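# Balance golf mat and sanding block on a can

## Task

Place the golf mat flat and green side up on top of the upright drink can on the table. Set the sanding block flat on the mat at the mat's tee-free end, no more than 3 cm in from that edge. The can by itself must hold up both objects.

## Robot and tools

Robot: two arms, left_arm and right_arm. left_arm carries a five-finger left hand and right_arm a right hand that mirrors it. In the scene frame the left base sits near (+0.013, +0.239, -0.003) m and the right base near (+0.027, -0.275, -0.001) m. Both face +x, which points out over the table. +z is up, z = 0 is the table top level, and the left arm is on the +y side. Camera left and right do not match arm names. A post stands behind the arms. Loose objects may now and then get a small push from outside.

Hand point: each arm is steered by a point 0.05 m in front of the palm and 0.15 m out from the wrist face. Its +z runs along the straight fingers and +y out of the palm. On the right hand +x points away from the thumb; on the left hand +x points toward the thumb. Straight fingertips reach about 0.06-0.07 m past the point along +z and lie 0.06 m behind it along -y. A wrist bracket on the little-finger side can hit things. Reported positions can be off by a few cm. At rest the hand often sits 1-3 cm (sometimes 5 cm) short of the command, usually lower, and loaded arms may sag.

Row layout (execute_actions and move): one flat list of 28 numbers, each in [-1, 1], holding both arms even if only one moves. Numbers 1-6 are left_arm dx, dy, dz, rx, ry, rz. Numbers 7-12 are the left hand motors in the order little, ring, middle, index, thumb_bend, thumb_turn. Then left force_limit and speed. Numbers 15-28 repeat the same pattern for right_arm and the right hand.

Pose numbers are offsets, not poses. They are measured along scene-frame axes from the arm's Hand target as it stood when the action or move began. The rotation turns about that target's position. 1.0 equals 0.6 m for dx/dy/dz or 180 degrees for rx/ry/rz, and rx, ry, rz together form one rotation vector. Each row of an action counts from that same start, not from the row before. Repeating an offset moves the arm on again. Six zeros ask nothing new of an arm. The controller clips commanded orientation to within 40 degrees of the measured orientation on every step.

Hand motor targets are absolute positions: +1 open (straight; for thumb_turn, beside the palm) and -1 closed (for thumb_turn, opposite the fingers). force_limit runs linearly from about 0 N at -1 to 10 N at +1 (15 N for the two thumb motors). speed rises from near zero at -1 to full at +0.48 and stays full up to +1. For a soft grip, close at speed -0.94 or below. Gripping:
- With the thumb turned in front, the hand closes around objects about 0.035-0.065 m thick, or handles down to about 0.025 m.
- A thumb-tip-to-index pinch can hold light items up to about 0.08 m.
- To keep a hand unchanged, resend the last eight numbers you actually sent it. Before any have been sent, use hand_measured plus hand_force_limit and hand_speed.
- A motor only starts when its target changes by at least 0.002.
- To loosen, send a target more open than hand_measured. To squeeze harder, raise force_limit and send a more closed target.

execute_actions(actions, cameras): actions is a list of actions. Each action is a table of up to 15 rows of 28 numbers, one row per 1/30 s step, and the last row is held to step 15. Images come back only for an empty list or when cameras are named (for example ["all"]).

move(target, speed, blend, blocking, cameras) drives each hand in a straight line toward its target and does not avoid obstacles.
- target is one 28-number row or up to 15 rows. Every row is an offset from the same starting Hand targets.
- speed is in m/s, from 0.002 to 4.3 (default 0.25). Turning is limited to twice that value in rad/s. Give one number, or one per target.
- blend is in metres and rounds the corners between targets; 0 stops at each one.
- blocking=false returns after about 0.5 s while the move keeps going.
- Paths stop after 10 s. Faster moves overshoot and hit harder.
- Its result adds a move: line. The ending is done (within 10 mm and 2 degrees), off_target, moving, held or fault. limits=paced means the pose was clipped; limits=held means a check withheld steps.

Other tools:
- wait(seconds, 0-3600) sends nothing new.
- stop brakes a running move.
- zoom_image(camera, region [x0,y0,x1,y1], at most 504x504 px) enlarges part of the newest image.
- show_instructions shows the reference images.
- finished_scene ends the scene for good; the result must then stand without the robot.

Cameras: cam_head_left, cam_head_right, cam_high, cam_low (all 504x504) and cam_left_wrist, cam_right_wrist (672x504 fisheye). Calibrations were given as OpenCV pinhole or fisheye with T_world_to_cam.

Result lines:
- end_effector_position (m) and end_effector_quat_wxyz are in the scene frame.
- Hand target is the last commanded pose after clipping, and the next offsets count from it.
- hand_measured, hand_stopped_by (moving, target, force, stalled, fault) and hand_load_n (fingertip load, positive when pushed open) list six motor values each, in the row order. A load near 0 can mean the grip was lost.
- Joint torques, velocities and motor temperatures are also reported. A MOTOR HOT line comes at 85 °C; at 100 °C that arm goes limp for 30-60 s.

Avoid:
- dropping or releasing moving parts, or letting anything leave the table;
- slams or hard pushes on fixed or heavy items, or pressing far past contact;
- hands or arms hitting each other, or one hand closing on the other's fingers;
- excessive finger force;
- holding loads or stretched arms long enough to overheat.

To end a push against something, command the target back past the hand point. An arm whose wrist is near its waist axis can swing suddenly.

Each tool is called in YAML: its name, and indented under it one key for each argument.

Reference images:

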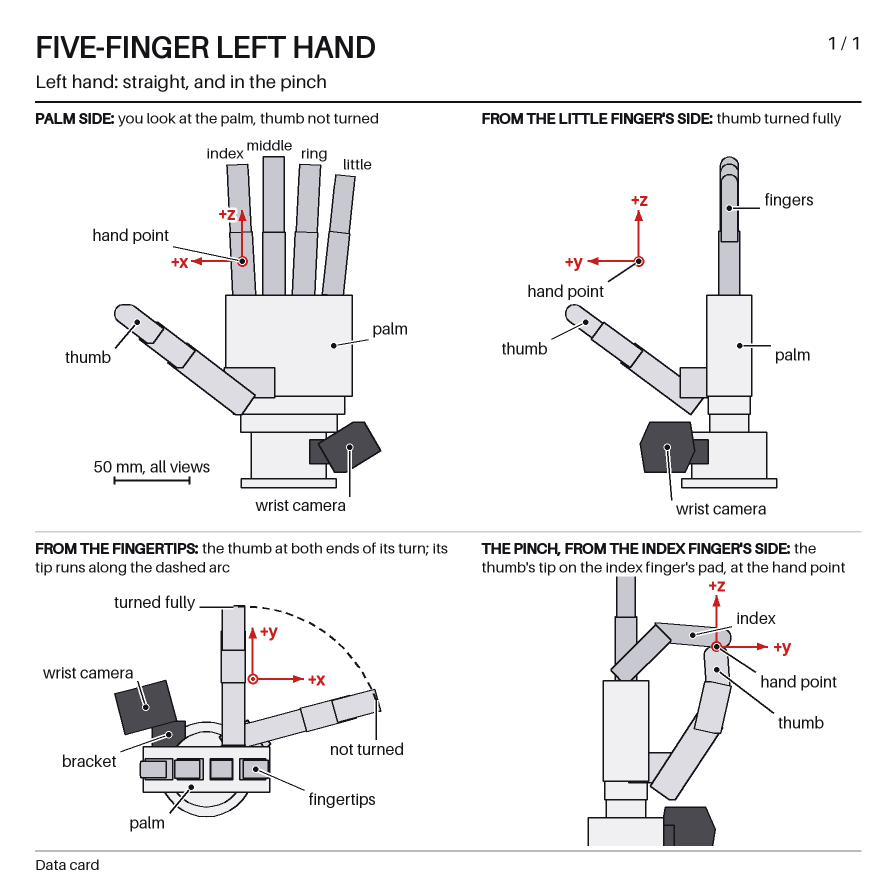

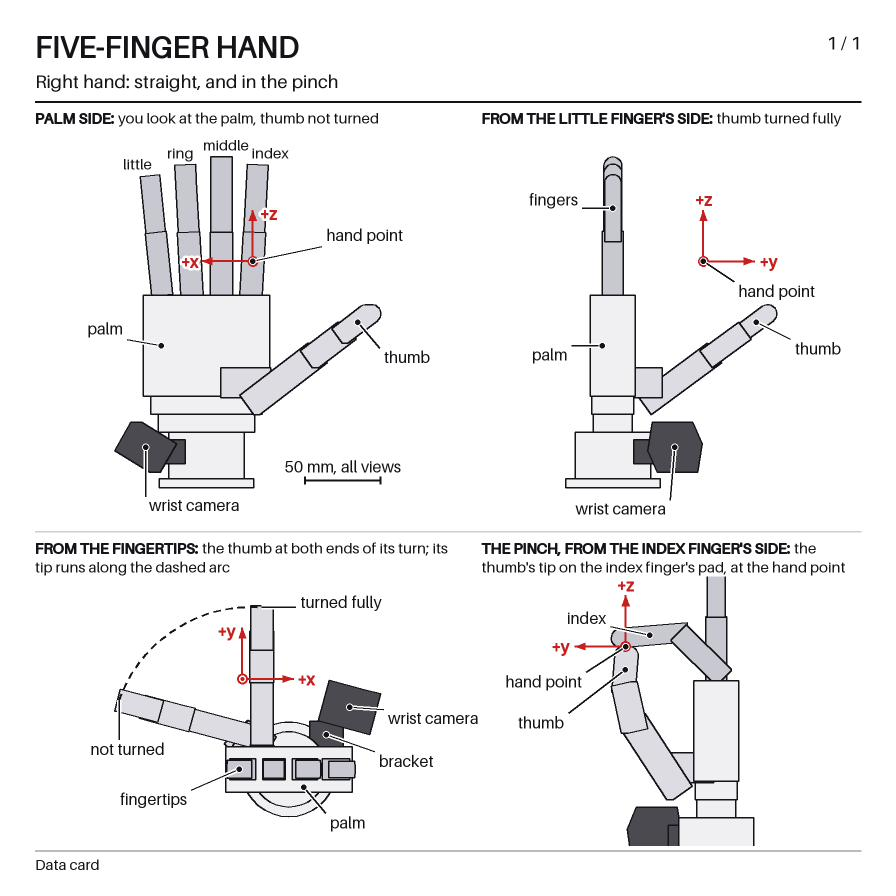

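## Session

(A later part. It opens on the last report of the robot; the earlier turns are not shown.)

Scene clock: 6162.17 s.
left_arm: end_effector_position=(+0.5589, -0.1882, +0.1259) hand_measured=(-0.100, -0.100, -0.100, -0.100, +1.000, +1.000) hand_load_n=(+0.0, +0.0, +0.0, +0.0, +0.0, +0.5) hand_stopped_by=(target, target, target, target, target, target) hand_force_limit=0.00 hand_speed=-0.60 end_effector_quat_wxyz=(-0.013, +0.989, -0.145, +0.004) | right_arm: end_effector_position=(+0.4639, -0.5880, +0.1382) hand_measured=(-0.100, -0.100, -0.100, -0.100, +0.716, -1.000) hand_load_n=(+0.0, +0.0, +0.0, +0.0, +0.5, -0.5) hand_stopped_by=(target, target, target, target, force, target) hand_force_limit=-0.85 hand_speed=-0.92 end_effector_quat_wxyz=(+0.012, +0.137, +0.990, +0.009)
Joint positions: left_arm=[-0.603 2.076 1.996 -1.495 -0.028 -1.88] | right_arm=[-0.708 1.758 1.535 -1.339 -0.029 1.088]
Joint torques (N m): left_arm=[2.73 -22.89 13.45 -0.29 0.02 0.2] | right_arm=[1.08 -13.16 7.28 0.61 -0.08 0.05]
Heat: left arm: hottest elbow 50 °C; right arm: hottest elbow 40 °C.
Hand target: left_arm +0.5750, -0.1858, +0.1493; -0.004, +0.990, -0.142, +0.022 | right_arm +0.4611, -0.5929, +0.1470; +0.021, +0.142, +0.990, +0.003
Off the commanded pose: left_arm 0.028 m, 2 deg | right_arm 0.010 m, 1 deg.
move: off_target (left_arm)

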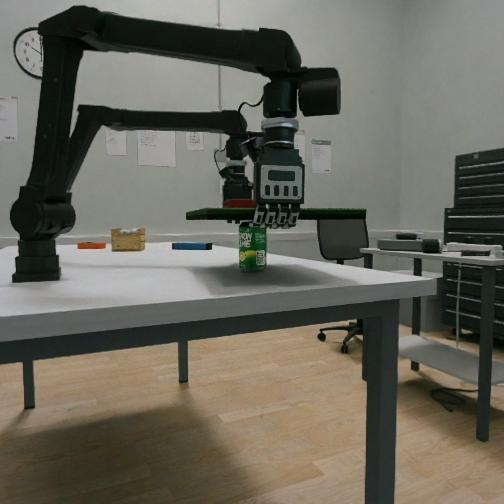

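move:
  target:
    - [0.0,-0.06,-0.02,0,0,0,-0.1,-0.1,-0.1,-0.1,1,1,0,-0.6,0,0,0,0,0,0,-0.1,-0.1,-0.1,-0.1,0.4,-1,-0.85,-0.92]
  speed: 0.04
  cameras: ["cam_low","cam_left_wrist"]

zoom_image:
  camera: "cam_low"
  region: [160, 130, 380, 290]

Scene clock: 6174.77 s.
left_arm: end_effector_position=(+0.5715, -0.2064, +0.1375) hand_measured=(-0.100, -0.100, -0.100, -0.100, +1.000, +1.000) hand_load_n=(+0.0, +0.0, +0.5, +0.0, +0.0, +0.0) hand_stopped_by=(target, target, target, target, target, target) hand_force_limit=0.00 hand_speed=-0.60 end_effector_quat_wxyz=(-0.006, +0.990, -0.140, +0.019) | right_arm: end_effector_position=(+0.4639, -0.5880, +0.1382) hand_measured=(-0.100, -0.100, -0.100, -0.100, +0.716, -1.000) hand_load_n=(+0.5, +0.0, +0.0, +0.0, +0.5, -0.5) hand_stopped_by=(target, target, target, target, force, target) hand_force_limit=-0.85 hand_speed=-0.92 end_effector_quat_wxyz=(+0.012, +0.137, +0.990, +0.009)
Joint positions: left_arm=[-0.615 2.111 2.08 -1.511 -0.028 -1.904] | right_arm=[-0.708 1.758 1.535 -1.339 -0.029 1.088]
Joint torques (N m): left_arm=[0.03 -20.48 13.65 -0.18 -0.01 0.01] | right_arm=[1.26 -12.34 7.38 0.58 -0.07 0.03]
Heat: left arm: hottest elbow 52 °C; right arm: hottest elbow 40 °C.
Hand target: left_arm +0.5749, -0.2217, +0.1372; -0.004, +0.990, -0.142, +0.022 | right_arm +0.4611, -0.5929, +0.1470; +0.021, +0.142, +0.990, +0.003
Off the commanded pose: left_arm 0.016 m, 1 deg | right_arm 0.010 m, 1 deg.
move: off_target (left_arm)
cam_left_wrist: T_world_to_cam=[[0.5333, 0.84484, 0.04291, -0.13796], [0.67442, -0.45525, 0.5813, -0.56681], [0.51064, -0.28106, -0.81256, -0.12395]] pos_world=[0.51913, -0.17633, 0.23469]

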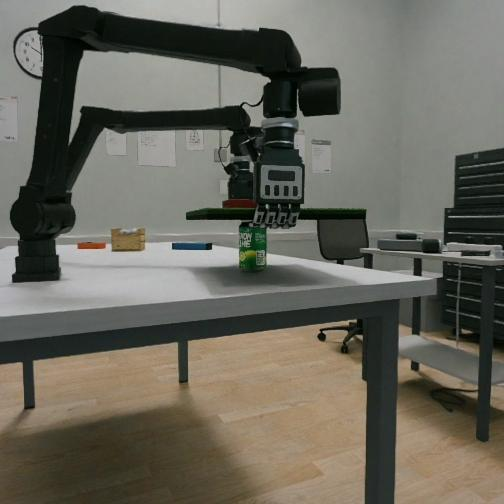

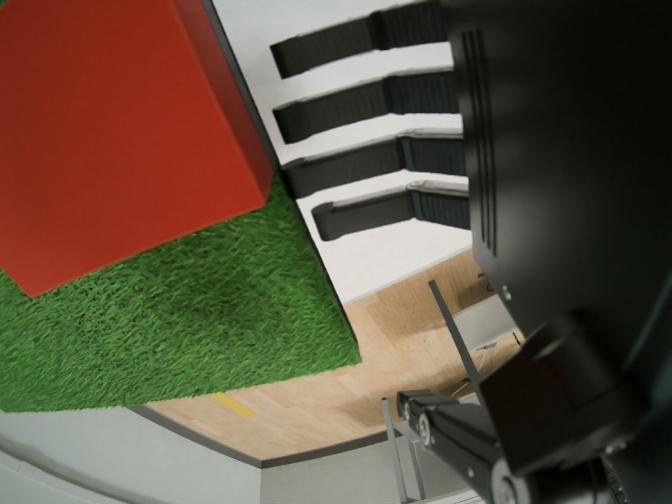

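Scaled by 2.291.

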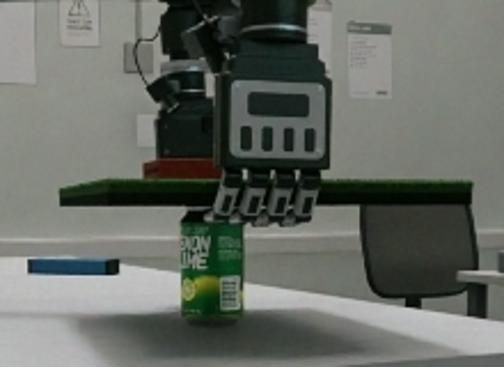

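move:
  target:
    - [0.0,0.07,0,0,0,0,-0.1,-0.1,-0.1,-0.1,1,1,0,-0.6,0,0,0,0,0,0,-0.1,-0.1,-0.1,-0.1,0.4,-1,-0.85,-0.92]
  speed: 0.05
  cameras: ["cam_low","cam_left_wrist"]

zoom_image:
  camera: "cam_low"
  region: [300, 170, 400, 250]

Scene clock: 6193.57 s.
left_arm: end_effector_position=(+0.5717, -0.1875, +0.1385) hand_measured=(-0.100, -0.100, -0.100, -0.100, +1.000, +1.000) hand_load_n=(+0.0, +0.0, +0.0, +0.0, +0.0, +0.0) hand_stopped_by=(target, target, target, target, target, target) hand_force_limit=0.00 hand_speed=-0.60 end_effector_quat_wxyz=(-0.005, +0.989, -0.143, +0.021) | right_arm: end_effector_position=(+0.4639, -0.5880, +0.1382) hand_measured=(-0.100, -0.100, -0.100, -0.100, +0.716, -1.000) hand_load_n=(+0.0, +0.0, +0.5, +0.0, +0.5, -0.5) hand_stopped_by=(target, target, target, target, force, target) hand_force_limit=-0.85 hand_speed=-0.92 end_effector_quat_wxyz=(+0.012, +0.137, +0.990, +0.009)
Joint positions: left_arm=[-0.591 2.073 2.019 -1.482 -0.027 -1.872] | right_arm=[-0.708 1.758 1.535 -1.339 -0.029 1.088]
Joint torques (N m): left_arm=[2.08 -23.36 8.61 0.72 0.04 0.2] | right_arm=[-0.03 -11.87 7.2 0.65 -0.09 0.05]
Motor temperatures (°C): left_arm=[32 36 54 30 32 32] | right_arm=[29 39 40 32 32 31]
Heat: left arm: hottest elbow 54 °C; right arm: hottest elbow 40 °C.
Hand target: left_arm +0.5748, -0.1800, +0.1372; -0.003, +0.990, -0.142, +0.022 | right_arm +0.4611, -0.5929, +0.1470; +0.021, +0.142, +0.990, +0.003
Off the commanded pose: left_arm 0.008 m, 0 deg | right_arm 0.010 m, 1 deg.
move: done
cam_left_wrist: T_world_to_cam=[[0.53889, 0.84126, 0.04335, -0.15802], [0.66873, -0.45853, 0.58529, -0.55678], [0.51226, -0.28641, -0.80967, -0.12033]] pos_world=[0.51913, -0.15683, 0.2353]

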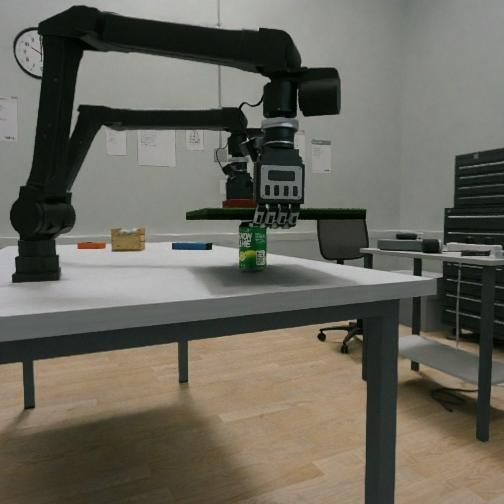

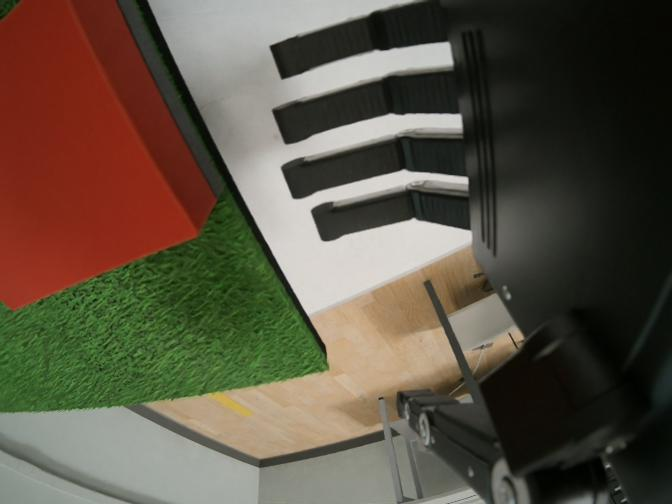

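Scaled by 5.040.

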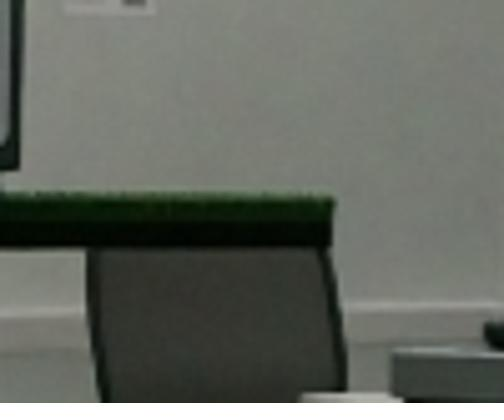

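move:
  target:
    - [0.0,0.03,0,0,0,0,-0.1,-0.1,-0.1,-0.1,1,1,0,-0.6,0,0,0,0,0,0,-0.1,-0.1,-0.1,-0.1,0.75,-1,-0.85,-0.95]
  speed: 0.05
  cameras: ["cam_low","cam_right_wrist"]

zoom_image:
  camera: "cam_low"
  region: [300, 170, 400, 250]

Scene clock: 6204.07 s.
left_arm: end_effector_position=(+0.5720, -0.1695, +0.1383) hand_measured=(-0.100, -0.100, -0.100, -0.100, +1.000, +1.000) hand_load_n=(+0.0, +0.0, +0.0, +0.0, +0.0, +0.0) hand_stopped_by=(target, target, target, target, target, target) hand_force_limit=0.00 hand_speed=-0.60 end_effector_quat_wxyz=(-0.005, +0.989, -0.143, +0.021) | right_arm: end_effector_position=(+0.4638, -0.5882, +0.1382) hand_measured=(-0.100, -0.100, -0.100, -0.100, +0.750, -1.000) hand_load_n=(+0.0, +0.0, +0.0, +0.0, +0.0, +0.0) hand_stopped_by=(target, target, target, target, target, target) hand_force_limit=-0.85 hand_speed=-0.95 end_effector_quat_wxyz=(+0.012, +0.137, +0.990, +0.009)
Joint positions: left_arm=[-0.567 2.043 1.97 -1.463 -0.026 -1.849] | right_arm=[-0.709 1.758 1.535 -1.339 -0.029 1.088]
Joint torques (N m): left_arm=[2.73 -22.95 8.64 0.75 0.04 0.22] | right_arm=[1.2 -12.28 7.36 0.92 -0.09 0]
Heat: left arm: hottest elbow 52 °C; right arm: hottest elbow 40 °C.
Hand target: left_arm +0.5750, -0.1619, +0.1373; -0.003, +0.990, -0.142, +0.022 | right_arm +0.4611, -0.5930, +0.1470; +0.021, +0.142, +0.990, +0.003
Off the commanded pose: left_arm 0.008 m, 0 deg | right_arm 0.010 m, 1 deg.
move: done
cam_right_wrist: T_world_to_cam=[[0.01402, 0.99826, 0.05736, 0.56592], [0.84639, -0.04239, 0.53087, -0.48991], [0.53238, 0.0411, -0.84551, 0.01033]] pos_world=[0.40122, -0.58613, 0.23635]

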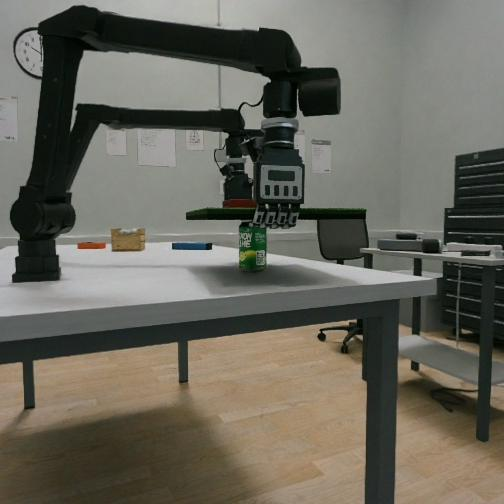

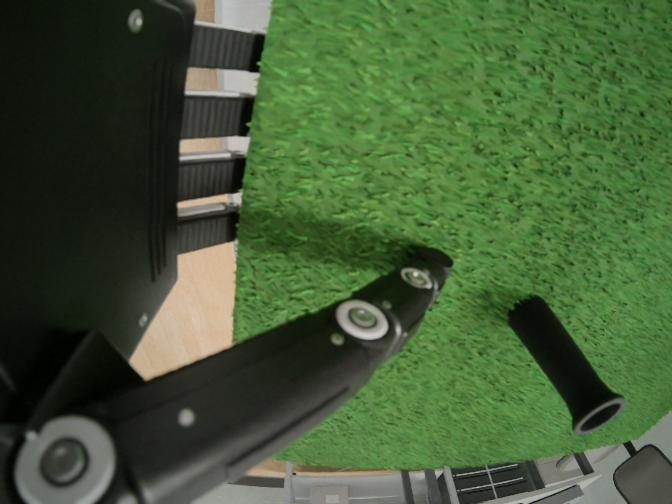

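Scaled by 5.040.

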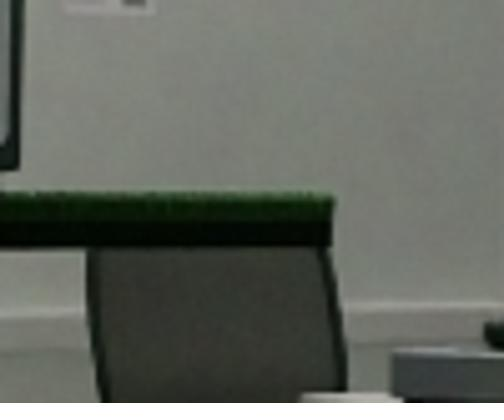

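move:
  target:
    - [0.0,0.0,0,0,0,0,-0.1,-0.1,-0.1,-0.1,1,1,0,-0.6,0,0,0,0,0,0,-0.1,-0.1,-0.1,-0.1,0.8,-1,-0.85,-0.95]
  cameras: ["cam_low","cam_high"]

zoom_image:
  camera: "cam_low"
  region: [300, 170, 400, 250]

zoom_image:
  camera: "cam_low"
  region: [170, 190, 290, 290]

Scene clock: 6215.30 s.
left_arm: end_effector_position=(+0.5719, -0.1696, +0.1384) hand_measured=(-0.100, -0.100, -0.100, -0.100, +1.000, +1.000) hand_load_n=(+0.0, +0.0, +0.0, +0.0, +0.0, +0.0) hand_stopped_by=(target, target, target, target, target, target) hand_force_limit=0.00 hand_speed=-0.60 end_effector_quat_wxyz=(-0.005, +0.989, -0.143, +0.021) | right_arm: end_effector_position=(+0.4634, -0.5887, +0.1382) hand_measured=(-0.100, -0.100, -0.100, -0.100, +0.800, -1.000) hand_load_n=(+0.0, +0.0, +0.0, +0.0, +0.0, +0.0) hand_stopped_by=(target, target, target, target, target, target) hand_force_limit=-0.85 hand_speed=-0.95 end_effector_quat_wxyz=(+0.012, +0.138, +0.990, +0.009)
Joint positions: left_arm=[-0.567 2.043 1.97 -1.463 -0.026 -1.848] | right_arm=[-0.71 1.758 1.535 -1.339 -0.029 1.088]
Joint torques (N m): left_arm=[2.43 -23 8.64 0.75 0.02 0.21] | right_arm=[1.08 -12.92 7.49 0.68 -0.04 0.02]
Heat: left arm: hottest elbow 51 °C; right arm: hottest shoulder 39 °C.
Hand target: left_arm +0.5750, -0.1619, +0.1373; -0.003, +0.990, -0.142, +0.022 | right_arm +0.4610, -0.5931, +0.1470; +0.021, +0.142, +0.990, +0.003
Off the commanded pose: left_arm 0.008 m, 0 deg | right_arm 0.010 m, 1 deg.
move: done
Images, in order (width x height): cam_high 504x504, cam_low 504x504.

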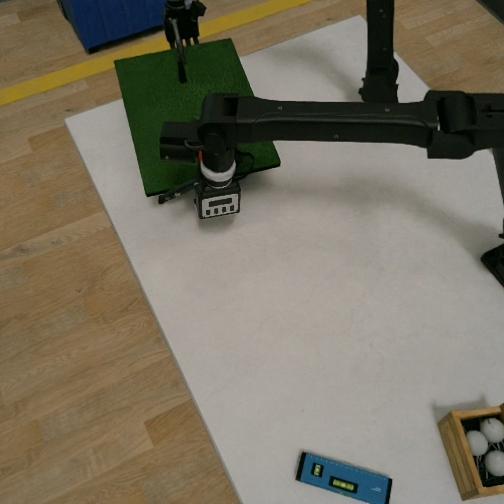

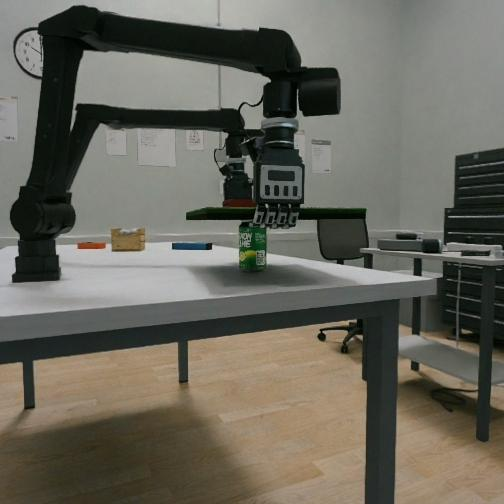

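Scaled by 5.040.

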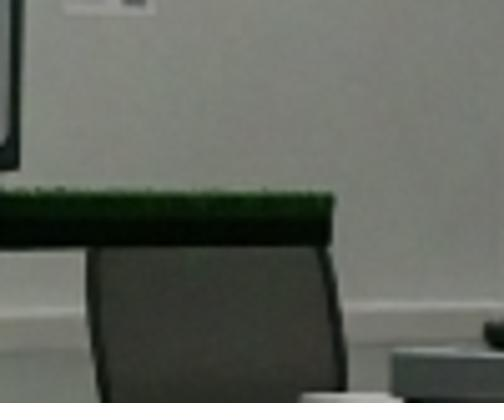

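Scaled by 4.200.

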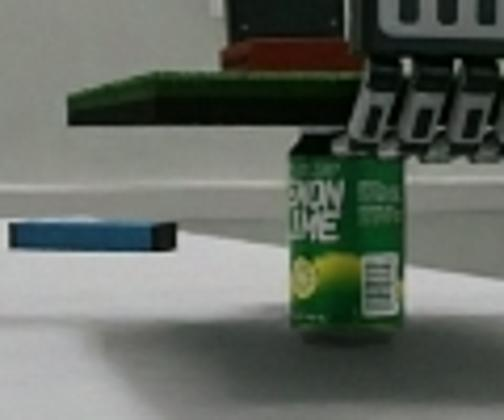

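move:
  target:
    - [0.0,0.0,0,0,0,0,-0.1,-0.1,-0.1,-0.1,1,1,0,-0.6,0,0,0,0,0,0,-0.1,-0.1,-0.1,-0.1,0.86,-1,-0.85,-0.95]
  cameras: ["cam_low","cam_right_wrist"]

zoom_image:
  camera: "cam_low"
  region: [300, 170, 400, 250]

zoom_image:
  camera: "cam_low"
  region: [170, 190, 290, 290]

Scene clock: 6236.50 s.
left_arm: end_effector_position=(+0.5719, -0.1696, +0.1384) hand_measured=(-0.100, -0.100, -0.100, -0.100, +1.000, +1.000) hand_load_n=(+0.0, +0.0, +0.0, +0.0, +0.0, +0.0) hand_stopped_by=(target, target, target, target, target, target) hand_force_limit=0.00 hand_speed=-0.60 end_effector_quat_wxyz=(-0.005, +0.989, -0.143, +0.021) | right_arm: end_effector_position=(+0.4634, -0.5887, +0.1382) hand_measured=(-0.100, -0.100, -0.100, -0.100, +0.860, -1.000) hand_load_n=(+0.0, +0.5, +0.0, +0.5, +0.0, +0.0) hand_stopped_by=(target, target, target, target, target, target) hand_force_limit=-0.85 hand_speed=-0.95 end_effector_quat_wxyz=(+0.012, +0.138, +0.990, +0.009)
Joint positions: left_arm=[-0.567 2.043 1.97 -1.463 -0.026 -1.848] | right_arm=[-0.71 1.758 1.535 -1.339 -0.029 1.088]
Joint torques (N m): left_arm=[2.43 -22.89 8.62 0.73 0.02 0.2] | right_arm=[0.5 -12.16 7.35 0.44 -0.05 0.01]
Motor temperatures (°C): left_arm=[32 36 49 30 32 32] | right_arm=[29 39 39 32 32 31]
Heat: left arm: hottest elbow 49 °C; right arm: hottest shoulder 39 °C.
Hand target: left_arm +0.5750, -0.1619, +0.1373; -0.003, +0.990, -0.142, +0.022 | right_arm +0.4610, -0.5931, +0.1470; +0.021, +0.142, +0.990, +0.003
Off the commanded pose: left_arm 0.008 m, 0 deg | right_arm 0.010 m, 1 deg.
move: done
cam_right_wrist: T_world_to_cam=[[0.01519, 0.99824, 0.05739, 0.56594], [0.84636, -0.04339, 0.53084, -0.49016], [0.53239, 0.04051, -0.84553, 0.01021]] pos_world=[0.40082, -0.58663, 0.23635]

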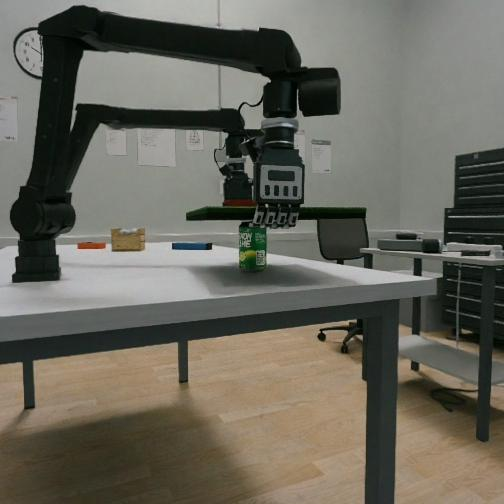

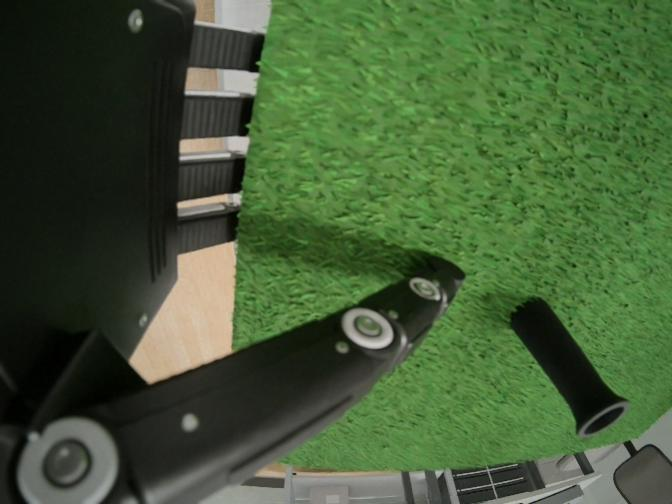

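Scaled by 5.040.

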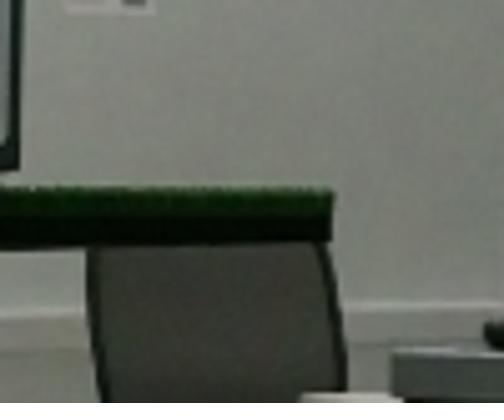

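Scaled by 4.200.

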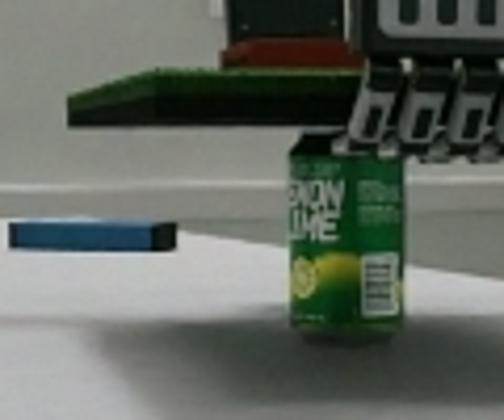

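move:
  target:
    - [0.0,0.08,0,0,0,0,-0.1,-0.1,-0.1,-0.1,1,1,0,-0.6,0,0,0,0,0,0,-0.1,-0.1,-0.1,-0.1,0.5,-1,-0.85,-0.95]
  speed: 0.06
  cameras: ["cam_low","cam_high"]

zoom_image:
  camera: "cam_low"
  region: [300, 170, 400, 250]

zoom_image:
  camera: "cam_high"
  region: [100, 20, 300, 220]

Scene clock: 6274.87 s.
left_arm: end_effector_position=(+0.5724, -0.1224, +0.1383) hand_measured=(-0.100, -0.100, -0.100, -0.100, +1.000, +1.000) hand_load_n=(+0.0, +0.0, +0.0, +0.0, +0.0, +0.0) hand_stopped_by=(target, target, target, target, target, target) hand_force_limit=0.00 hand_speed=-0.60 end_effector_quat_wxyz=(-0.005, +0.989, -0.144, +0.021) | right_arm: end_effector_position=(+0.4636, -0.5885, +0.1383) hand_measured=(-0.100, -0.100, -0.100, -0.100, +0.720, -1.000) hand_load_n=(+0.0, +0.5, +0.0, +0.0, +1.0, +0.0) hand_stopped_by=(target, target, target, target, force, target) hand_force_limit=-0.85 hand_speed=-0.95 end_effector_quat_wxyz=(+0.012, +0.138, +0.990, +0.010)
Joint positions: left_arm=[-0.501 1.973 1.859 -1.421 -0.023 -1.782] | right_arm=[-0.71 1.758 1.535 -1.339 -0.03 1.088]
Joint torques (N m): left_arm=[2.49 -21.95 8.58 0.73 0.02 0.21] | right_arm=[0.44 -12.51 7.3 0.69 -0.02 0]
Heat: left arm: hottest elbow 47 °C; right arm: hottest shoulder 39 °C.
Hand target: left_arm +0.5749, -0.1139, +0.1374; -0.003, +0.990, -0.142, +0.022 | right_arm +0.4610, -0.5931, +0.1470; +0.021, +0.142, +0.990, +0.003
Off the commanded pose: left_arm 0.009 m, 0 deg | right_arm 0.010 m, 1 deg.
move: done
Images, in order (width x height): cam_high 504x504, cam_low 504x504.

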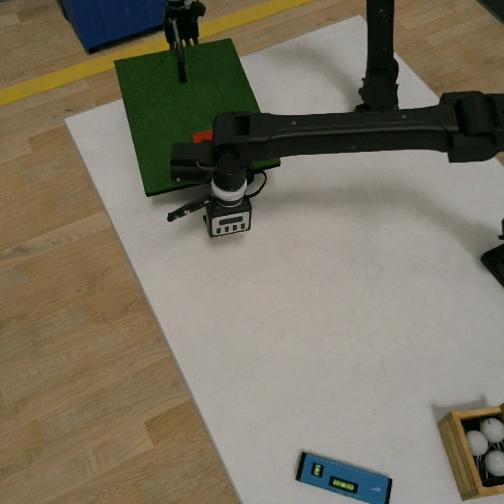

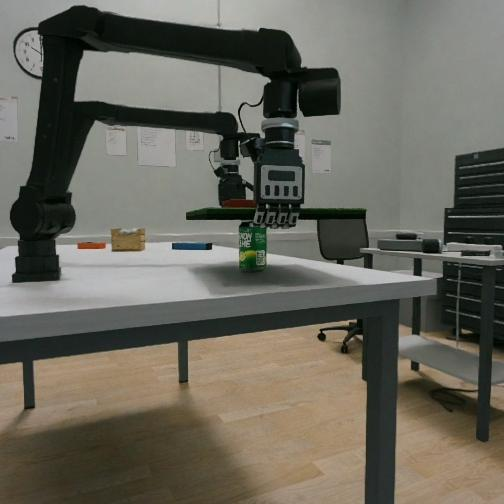

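Scaled by 5.040.

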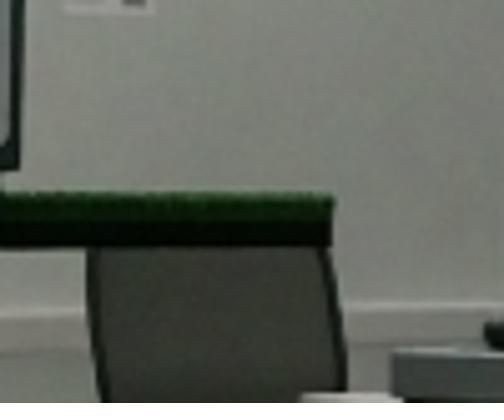

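Scaled by 2.520.

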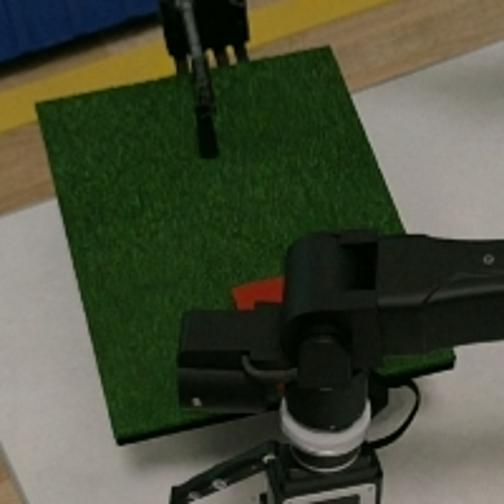

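move:
  target:
    - [-0.008,-0.1,0,0,0,0,-0.1,-0.1,-0.1,-0.1,1,1,0,-0.6,0,0,0,0,0,0,-0.1,-0.1,-0.1,-0.1,0.5,-1,-0.85,-0.95]
  speed: 0.06
  cameras: []

Scene clock: 6290.50 s.
left_arm: end_effector_position=(+0.5626, -0.1617, +0.1372) hand_measured=(-0.100, -0.100, -0.100, -0.100, +1.000, +1.000) hand_load_n=(+0.0, +0.0, +0.0, +0.0, +0.0, +0.0) hand_stopped_by=(target, target, target, target, target, target) hand_force_limit=0.00 hand_speed=-0.60 end_effector_quat_wxyz=(-0.004, +0.990, -0.142, +0.019) | right_arm: end_effector_position=(+0.4636, -0.5885, +0.1383) hand_measured=(-0.100, -0.100, -0.100, -0.100, +0.720, -1.000) hand_load_n=(+0.0, +0.0, +0.0, +0.0, +1.0, +0.0) hand_stopped_by=(target, target, target, target, force, target) hand_force_limit=-0.85 hand_speed=-0.95 end_effector_quat_wxyz=(+0.012, +0.138, +0.990, +0.010)
Joint positions: left_arm=[-0.564 2.009 1.913 -1.443 -0.023 -1.847] | right_arm=[-0.71 1.758 1.535 -1.339 -0.03 1.088]
Joint torques (N m): left_arm=[0.44 -19.14 13.55 -0.21 -0.09 -0.01] | right_arm=[0.79 -12.22 7.5 0.64 -0.04 0.06]
Heat: left arm: hottest elbow 46 °C; right arm: hottest shoulder 39 °C.
Hand target: left_arm +0.5701, -0.1740, +0.1372; -0.003, +0.990, -0.142, +0.022 | right_arm +0.4610, -0.5931, +0.1470; +0.021, +0.142, +0.990, +0.003
Off the commanded pose: left_arm 0.014 m, 0 deg | right_arm 0.010 m, 1 deg.
move: off_target (left_arm)

move:
  target:
    - [0.008,-0.04,-0.035,0,0,0,-0.1,-0.1,-0.1,-0.1,1,1,0,-0.6,0,0,0,0,0,0,-0.1,-0.1,-0.1,-0.1,0.5,-1,-0.85,-0.95]
  speed: 0.06
  cameras: []

Scene clock: 6301.10 s.
left_arm: end_effector_position=(+0.5657, -0.1817, +0.1148) hand_measured=(-0.100, -0.100, -0.100, -0.100, +1.000, +1.000) hand_load_n=(+0.0, +0.0, +0.0, +0.0, +0.0, +0.0) hand_stopped_by=(target, target, target, target, target, target) hand_force_limit=0.00 hand_speed=-0.60 end_effector_quat_wxyz=(-0.008, +0.990, -0.141, +0.011) | right_arm: end_effector_position=(+0.4636, -0.5885, +0.1383) hand_measured=(-0.100, -0.100, -0.100, -0.100, +0.720, -1.000) hand_load_n=(+0.0, +0.5, +0.0, +0.0, +1.0, +0.0) hand_stopped_by=(target, target, target, target, force, target) hand_force_limit=-0.85 hand_speed=-0.95 end_effector_quat_wxyz=(+0.012, +0.138, +0.990, +0.010)
Joint positions: left_arm=[-0.588 2.071 1.956 -1.443 -0.023 -1.874] | right_arm=[-0.71 1.758 1.535 -1.339 -0.03 1.088]
Joint torques (N m): left_arm=[0.09 -20.13 13.5 0.47 -0.11 0.01] | right_arm=[0.56 -13.57 7.23 0.42 -0.04 0]
Heat: left arm: hottest elbow 48 °C; right arm: hottest shoulder 39 °C.
Hand target: left_arm +0.5749, -0.1979, +0.1161; -0.004, +0.990, -0.142, +0.022 | right_arm +0.4610, -0.5931, +0.1470; +0.021, +0.142, +0.990, +0.003
Off the commanded pose: left_arm 0.019 m, 1 deg | right_arm 0.010 m, 1 deg.
move: off_target (left_arm)

move:
  target:
    - [0.003,-0.035,0.004,0,0,0,-0.1,-0.1,-0.1,-0.1,1,1,0,-0.6,0,0,0,0,0,0,-0.1,-0.1,-0.1,-0.1,0.5,-1,-0.85,-0.95]
  speed: 0.04
  cameras: ["cam_left_wrist"]

Scene clock: 6326.77 s.
left_arm: end_effector_position=(+0.5721, -0.2049, +0.1207) hand_measured=(-0.100, -0.100, -0.100, -0.100, +1.000, +1.000) hand_load_n=(+0.0, +0.0, +0.0, +0.0, +0.0, +0.0) hand_stopped_by=(target, target, target, target, target, target) hand_force_limit=0.00 hand_speed=-0.60 end_effector_quat_wxyz=(-0.004, +0.990, -0.140, +0.020) | right_arm: end_effector_position=(+0.4636, -0.5885, +0.1383) hand_measured=(-0.100, -0.100, -0.100, -0.100, +0.720, -1.000) hand_load_n=(+0.5, +0.0, +0.5, +0.0, +1.0, +0.0) hand_stopped_by=(target, target, target, target, force, target) hand_force_limit=-0.85 hand_speed=-0.95 end_effector_quat_wxyz=(+0.012, +0.138, +0.990, +0.010)
Joint positions: left_arm=[-0.612 2.111 2.034 -1.463 -0.024 -1.899] | right_arm=[-0.71 1.758 1.535 -1.339 -0.03 1.088]
Joint torques (N m): left_arm=[0.21 -20.37 13.56 -0.2 -0.11 0.01] | right_arm=[0.91 -12.75 7.23 0.42 -0.04 -0.04]
Heat: left arm: hottest elbow 51 °C; right arm: hottest shoulder 39 °C.
Hand target: left_arm +0.5768, -0.2188, +0.1186; -0.003, +0.990, -0.142, +0.022 | right_arm +0.4610, -0.5931, +0.1470; +0.021, +0.142, +0.990, +0.003
Off the commanded pose: left_arm 0.015 m, 0 deg | right_arm 0.010 m, 1 deg.
move: off_target (left_arm)
cam_left_wrist: T_world_to_cam=[[0.53466, 0.84414, 0.03956, -0.13928], [0.67339, -0.45386, 0.58357, -0.55608], [0.51057, -0.28537, -0.8111, -0.13848]] pos_world=[0.51963, -0.17433, 0.21769]

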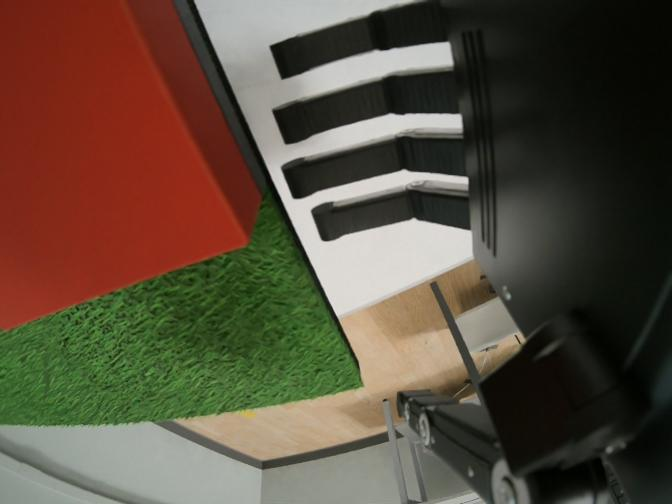

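move:
  target:
    - [-0.003,-0.033,-0.01,0,0,0,-0.1,-0.1,-0.1,-0.1,1,1,0,-0.6,0,0,0,0,0,0,-0.1,-0.1,-0.1,-0.1,0.5,-1,-0.85,-0.95]
  speed: 0.04
  cameras: ["cam_left_wrist","cam_low"]

zoom_image:
  camera: "cam_low"
  region: [170, 170, 290, 270]

Scene clock: 6341.33 s.
left_arm: end_effector_position=(+0.5709, -0.2249, +0.1154) hand_measured=(-0.100, -0.100, -0.100, -0.100, +1.000, +1.000) hand_load_n=(+0.5, +0.0, +0.0, +0.0, +0.0, +0.0) hand_stopped_by=(target, target, target, target, target, target) hand_force_limit=0.00 hand_speed=-0.60 end_effector_quat_wxyz=(-0.004, +0.990, -0.141, +0.020) | right_arm: end_effector_position=(+0.4636, -0.5885, +0.1383) hand_measured=(-0.100, -0.100, -0.100, -0.100, +0.720, -1.000) hand_load_n=(+0.0, +0.0, +0.0, +0.0, +1.0, +0.0) hand_stopped_by=(target, target, target, target, force, target) hand_force_limit=-0.85 hand_speed=-0.95 end_effector_quat_wxyz=(+0.012, +0.138, +0.990, +0.010)
Joint positions: left_arm=[-0.637 2.147 2.081 -1.473 -0.025 -1.924] | right_arm=[-0.71 1.758 1.535 -1.339 -0.03 1.088]
Joint torques (N m): left_arm=[0.26 -20.78 13.61 -0.27 -0.11 0] | right_arm=[1.44 -12.28 7.34 0.64 -0.03 -0.01]
Heat: left arm: hottest elbow 51 °C; right arm: hottest shoulder 39 °C.
Hand target: left_arm +0.5750, -0.2386, +0.1127; -0.003, +0.990, -0.142, +0.022 | right_arm +0.4610, -0.5931, +0.1470; +0.021, +0.142, +0.990, +0.003
Off the commanded pose: left_arm 0.015 m, 0 deg | right_arm 0.010 m, 1 deg.
move: off_target (left_arm)
cam_left_wrist: T_world_to_cam=[[0.53493, 0.84396, 0.03983, -0.12186], [0.67281, -0.45401, 0.58413, -0.56105], [0.51106, -0.28567, -0.81069, -0.14825]] pos_world=[0.51843, -0.19423, 0.2124]
Images, in order (width x height): cam_low 504x504, cam_left_wrist 672x504.

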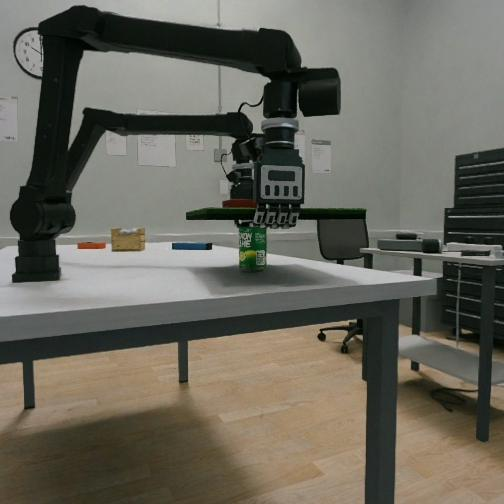

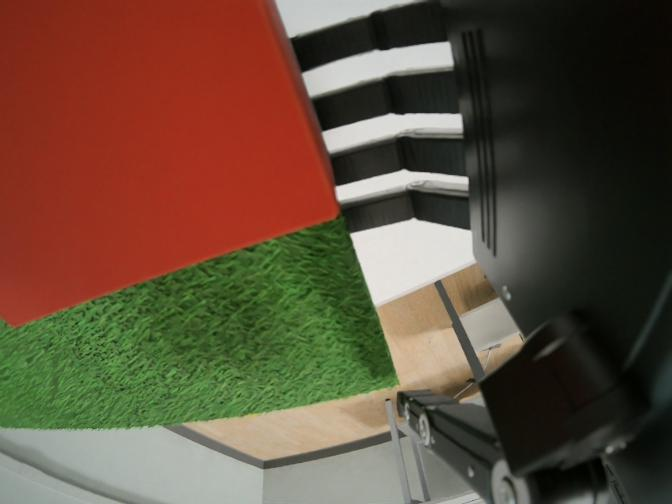

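Scaled by 4.200.

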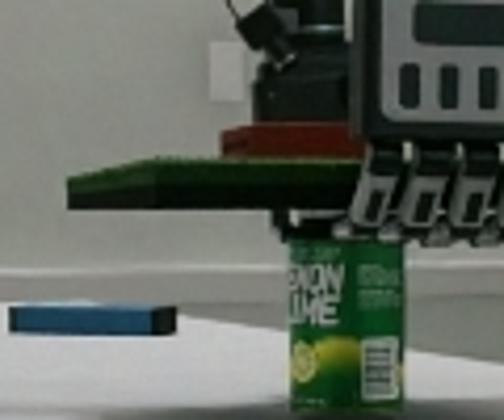

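move:
  target:
    - [0,0,0,0,0,0,-0.1,-0.1,-0.1,-0.1,1,1,0,-0.6,0,0,0.045,-0.0175,-0.0185,0,-0.1,-0.1,-0.1,-0.1,0.5,-1,-0.85,-0.95]
  speed: 0.04
  cameras: ["cam_high","cam_low"]

zoom_image:
  camera: "cam_low"
  region: [170, 160, 380, 290]

Scene clock: 6387.37 s.
left_arm: end_effector_position=(+0.5708, -0.2248, +0.1119) hand_measured=(-0.100, -0.100, -0.100, -0.100, +1.000, +1.000) hand_load_n=(+0.0, +0.5, +0.0, +1.0, -0.5, +0.0) hand_stopped_by=(target, target, target, target, target, target) hand_force_limit=0.00 hand_speed=-0.60 end_effector_quat_wxyz=(-0.005, +0.990, -0.141, +0.018) | right_arm: end_effector_position=(+0.4630, -0.5880, +0.1614) hand_measured=(-0.100, -0.100, -0.100, -0.100, +0.720, -1.000) hand_load_n=(+0.0, +0.0, -0.5, +0.5, +0.0, +0.0) hand_stopped_by=(target, target, target, target, force, target) hand_force_limit=-0.85 hand_speed=-0.95 end_effector_quat_wxyz=(+0.039, +0.137, +0.990, -0.010)
Joint positions: left_arm=[-0.637 2.152 2.081 -1.473 -0.025 -1.924] | right_arm=[-0.71 1.698 1.515 -1.312 -0.03 1.088]
Joint torques (N m): left_arm=[0.21 -21.3 13.67 -0.2 -0.11 0] | right_arm=[-0.03 -11.87 7.42 0.88 -0.06 0]
Motor temperatures (°C): left_arm=[32 35 54 30 32 32] | right_arm=[29 39 39 32 32 31]
Heat: left arm: hottest elbow 54 °C; right arm: hottest shoulder 39 °C.
Hand target: left_arm +0.5750, -0.2386, +0.1128; -0.003, +0.990, -0.142, +0.022 | right_arm +0.4610, -0.5931, +0.1740; +0.054, +0.141, +0.988, -0.020
Off the commanded pose: left_arm 0.014 m, 1 deg | right_arm 0.014 m, 2 deg.
move: off_target (right_arm)

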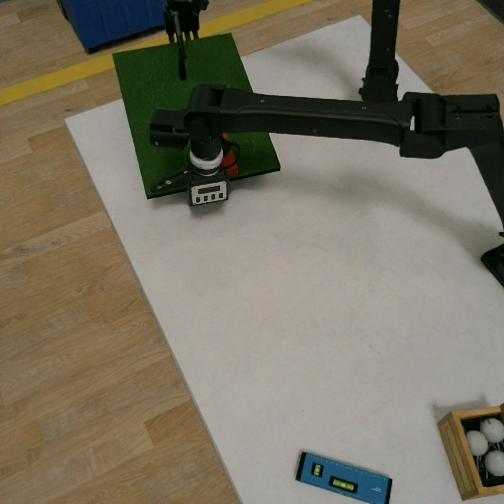

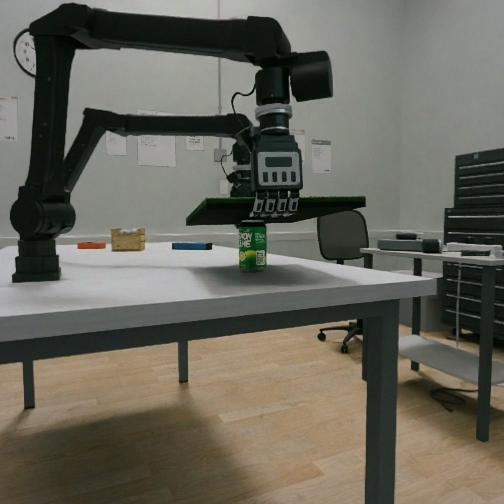

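Scaled by 2.400.

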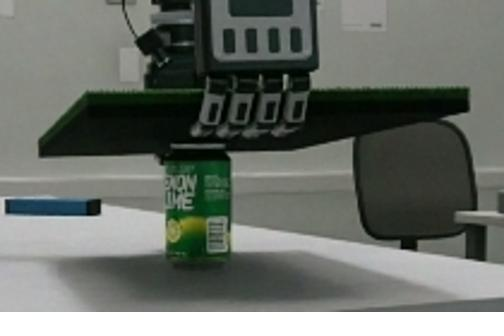

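move:
  target:
    - [0,0,0.05,0,0,0,-0.1,-0.1,-0.1,-0.1,1,1,0,-0.6,0,0,0.0,0,0,0,-0.1,-0.1,-0.1,-0.1,0.5,-1,-0.85,-0.95]
  speed: 0.04
  cameras: ["cam_high","cam_low"]

zoom_image:
  camera: "cam_low"
  region: [170, 160, 380, 290]

zoom_image:
  camera: "cam_high"
  region: [100, 20, 300, 220]

Scene clock: 6401.30 s.
left_arm: end_effector_position=(+0.5657, -0.2209, +0.1167) hand_measured=(-0.100, -0.100, -0.100, -0.100, +1.000, +1.000) hand_load_n=(+1.0, +1.5, +1.5, +1.0, +0.0, +0.0) hand_stopped_by=(target, target, target, target, target, target) hand_force_limit=0.00 hand_speed=-0.60 end_effector_quat_wxyz=(-0.015, +0.990, -0.140, -0.001) | right_arm: end_effector_position=(+0.4616, -0.5865, +0.1583) hand_measured=(-0.100, -0.100, -0.100, -0.100, +0.720, -1.000) hand_load_n=(+0.5, +0.5, +0.5, +0.5, +0.0, +0.0) hand_stopped_by=(target, target, target, target, force, target) hand_force_limit=-0.85 hand_speed=-0.95 end_effector_quat_wxyz=(+0.037, +0.137, +0.990, -0.008)
Joint positions: left_arm=[-0.637 2.168 2.126 -1.546 -0.025 -1.926] | right_arm=[-0.71 1.698 1.507 -1.31 -0.03 1.088]
Joint torques (N m): left_arm=[0.32 -23.24 15.43 -0.25 -0.09 0.04] | right_arm=[0.85 -12.98 8.24 0.99 -0.08 0]
Motor temperatures (°C): left_arm=[32 35 55 30 32 32] | right_arm=[29 39 39 32 32 31]
Heat: left arm: hottest elbow 55 °C; right arm: hottest shoulder 39 °C.
Hand target: left_arm +0.5750, -0.2386, +0.1427; -0.003, +0.990, -0.142, +0.022 | right_arm +0.4610, -0.5930, +0.1740; +0.054, +0.141, +0.988, -0.020
Off the commanded pose: left_arm 0.033 m, 3 deg | right_arm 0.017 m, 2 deg.
move: off_target (left_arm)

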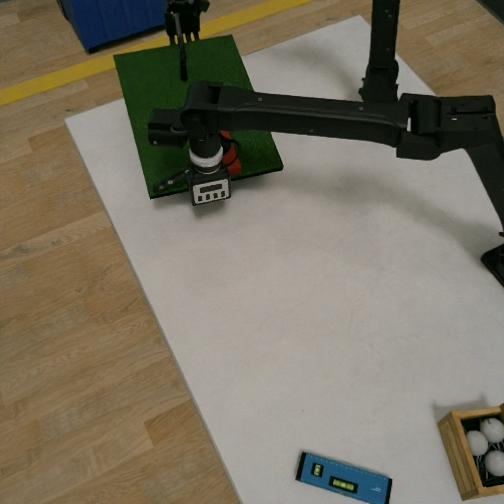

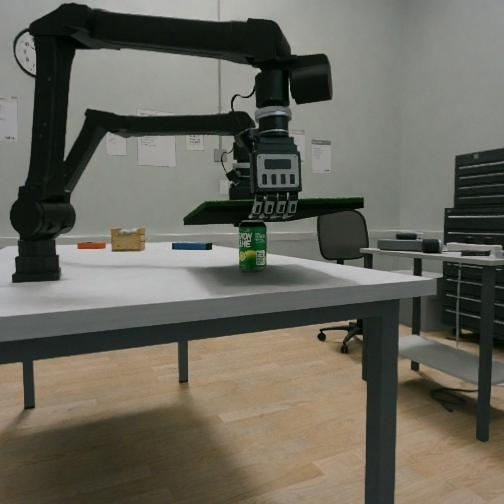

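Scaled by 2.400.

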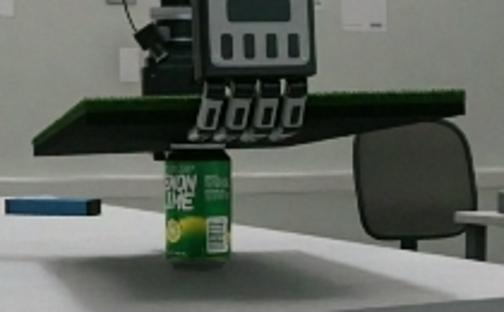

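Scaled by 2.520.

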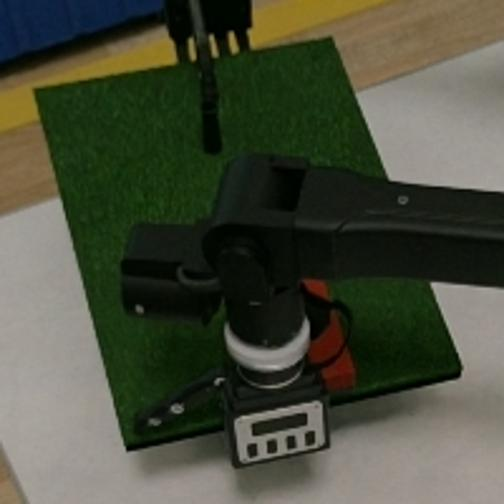

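move:
  target:
    - [0.01,0,0.05,0,0,0,-0.1,-0.1,-0.1,-0.1,1,1,0,-0.6,0,0,0.0,0,0,0,-0.1,-0.1,-0.1,-0.1,0.5,-1,-0.85,-0.95]
  speed: 0.04
  cameras: ["cam_high","cam_low"]

zoom_image:
  camera: "cam_low"
  region: [170, 160, 380, 290]

Scene clock: 6415.30 s.
left_arm: end_effector_position=(+0.5687, -0.2222, +0.1330) hand_measured=(-0.100, -0.100, -0.100, -0.100, +1.000, +1.000) hand_load_n=(+2.5, +3.0, +1.0, +0.0, +0.0, +0.0) hand_stopped_by=(target, target, target, target, target, target) hand_force_limit=0.00 hand_speed=-0.60 end_effector_quat_wxyz=(-0.023, +0.990, -0.140, -0.012) | right_arm: end_effector_position=(+0.4608, -0.5857, +0.1568) hand_measured=(-0.100, -0.100, -0.100, -0.100, +0.720, -1.000) hand_load_n=(+0.5, +1.0, +0.5, +1.0, +0.0, +0.0) hand_stopped_by=(target, target, target, target, force, target) hand_force_limit=-0.85 hand_speed=-0.95 end_effector_quat_wxyz=(+0.036, +0.138, +0.990, -0.007)
Joint positions: left_arm=[-0.637 2.205 2.236 -1.644 -0.029 -1.926] | right_arm=[-0.71 1.698 1.503 -1.31 -0.03 1.09]
Joint torques (N m): left_arm=[0.67 -24.88 16.08 -0.34 0.03 0.08] | right_arm=[0.62 -13.1 8.55 0.66 0 0.03]
Motor temperatures (°C): left_arm=[32 36 55 30 32 32] | right_arm=[29 39 39 32 32 31]
Heat: left arm: hottest elbow 55 °C; right arm: hottest shoulder 39 °C.
Hand target: left_arm +0.5810, -0.2386, +0.1727; -0.004, +0.990, -0.142, +0.022 | right_arm +0.4610, -0.5931, +0.1740; +0.054, +0.141, +0.988, -0.020
Off the commanded pose: left_arm 0.045 m, 4 deg | right_arm 0.019 m, 3 deg.
move: off_target (left_arm)

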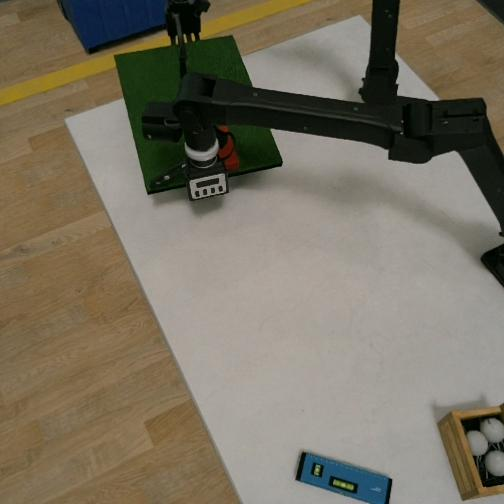

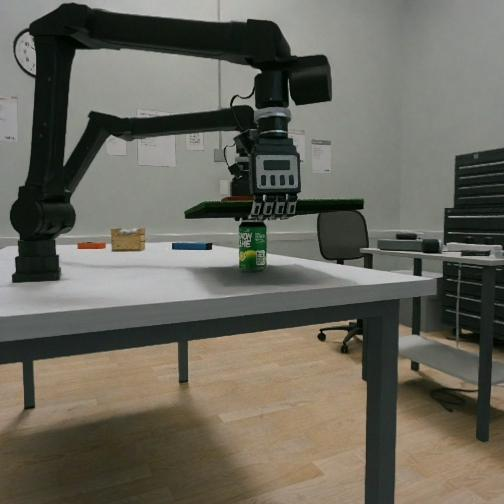

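Scaled by 2.400.

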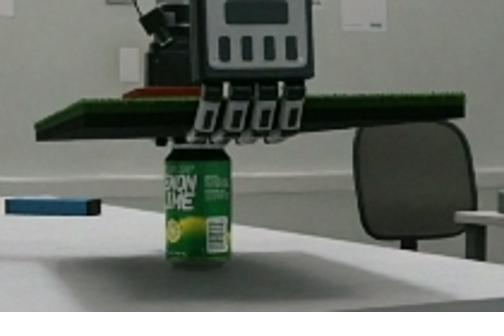

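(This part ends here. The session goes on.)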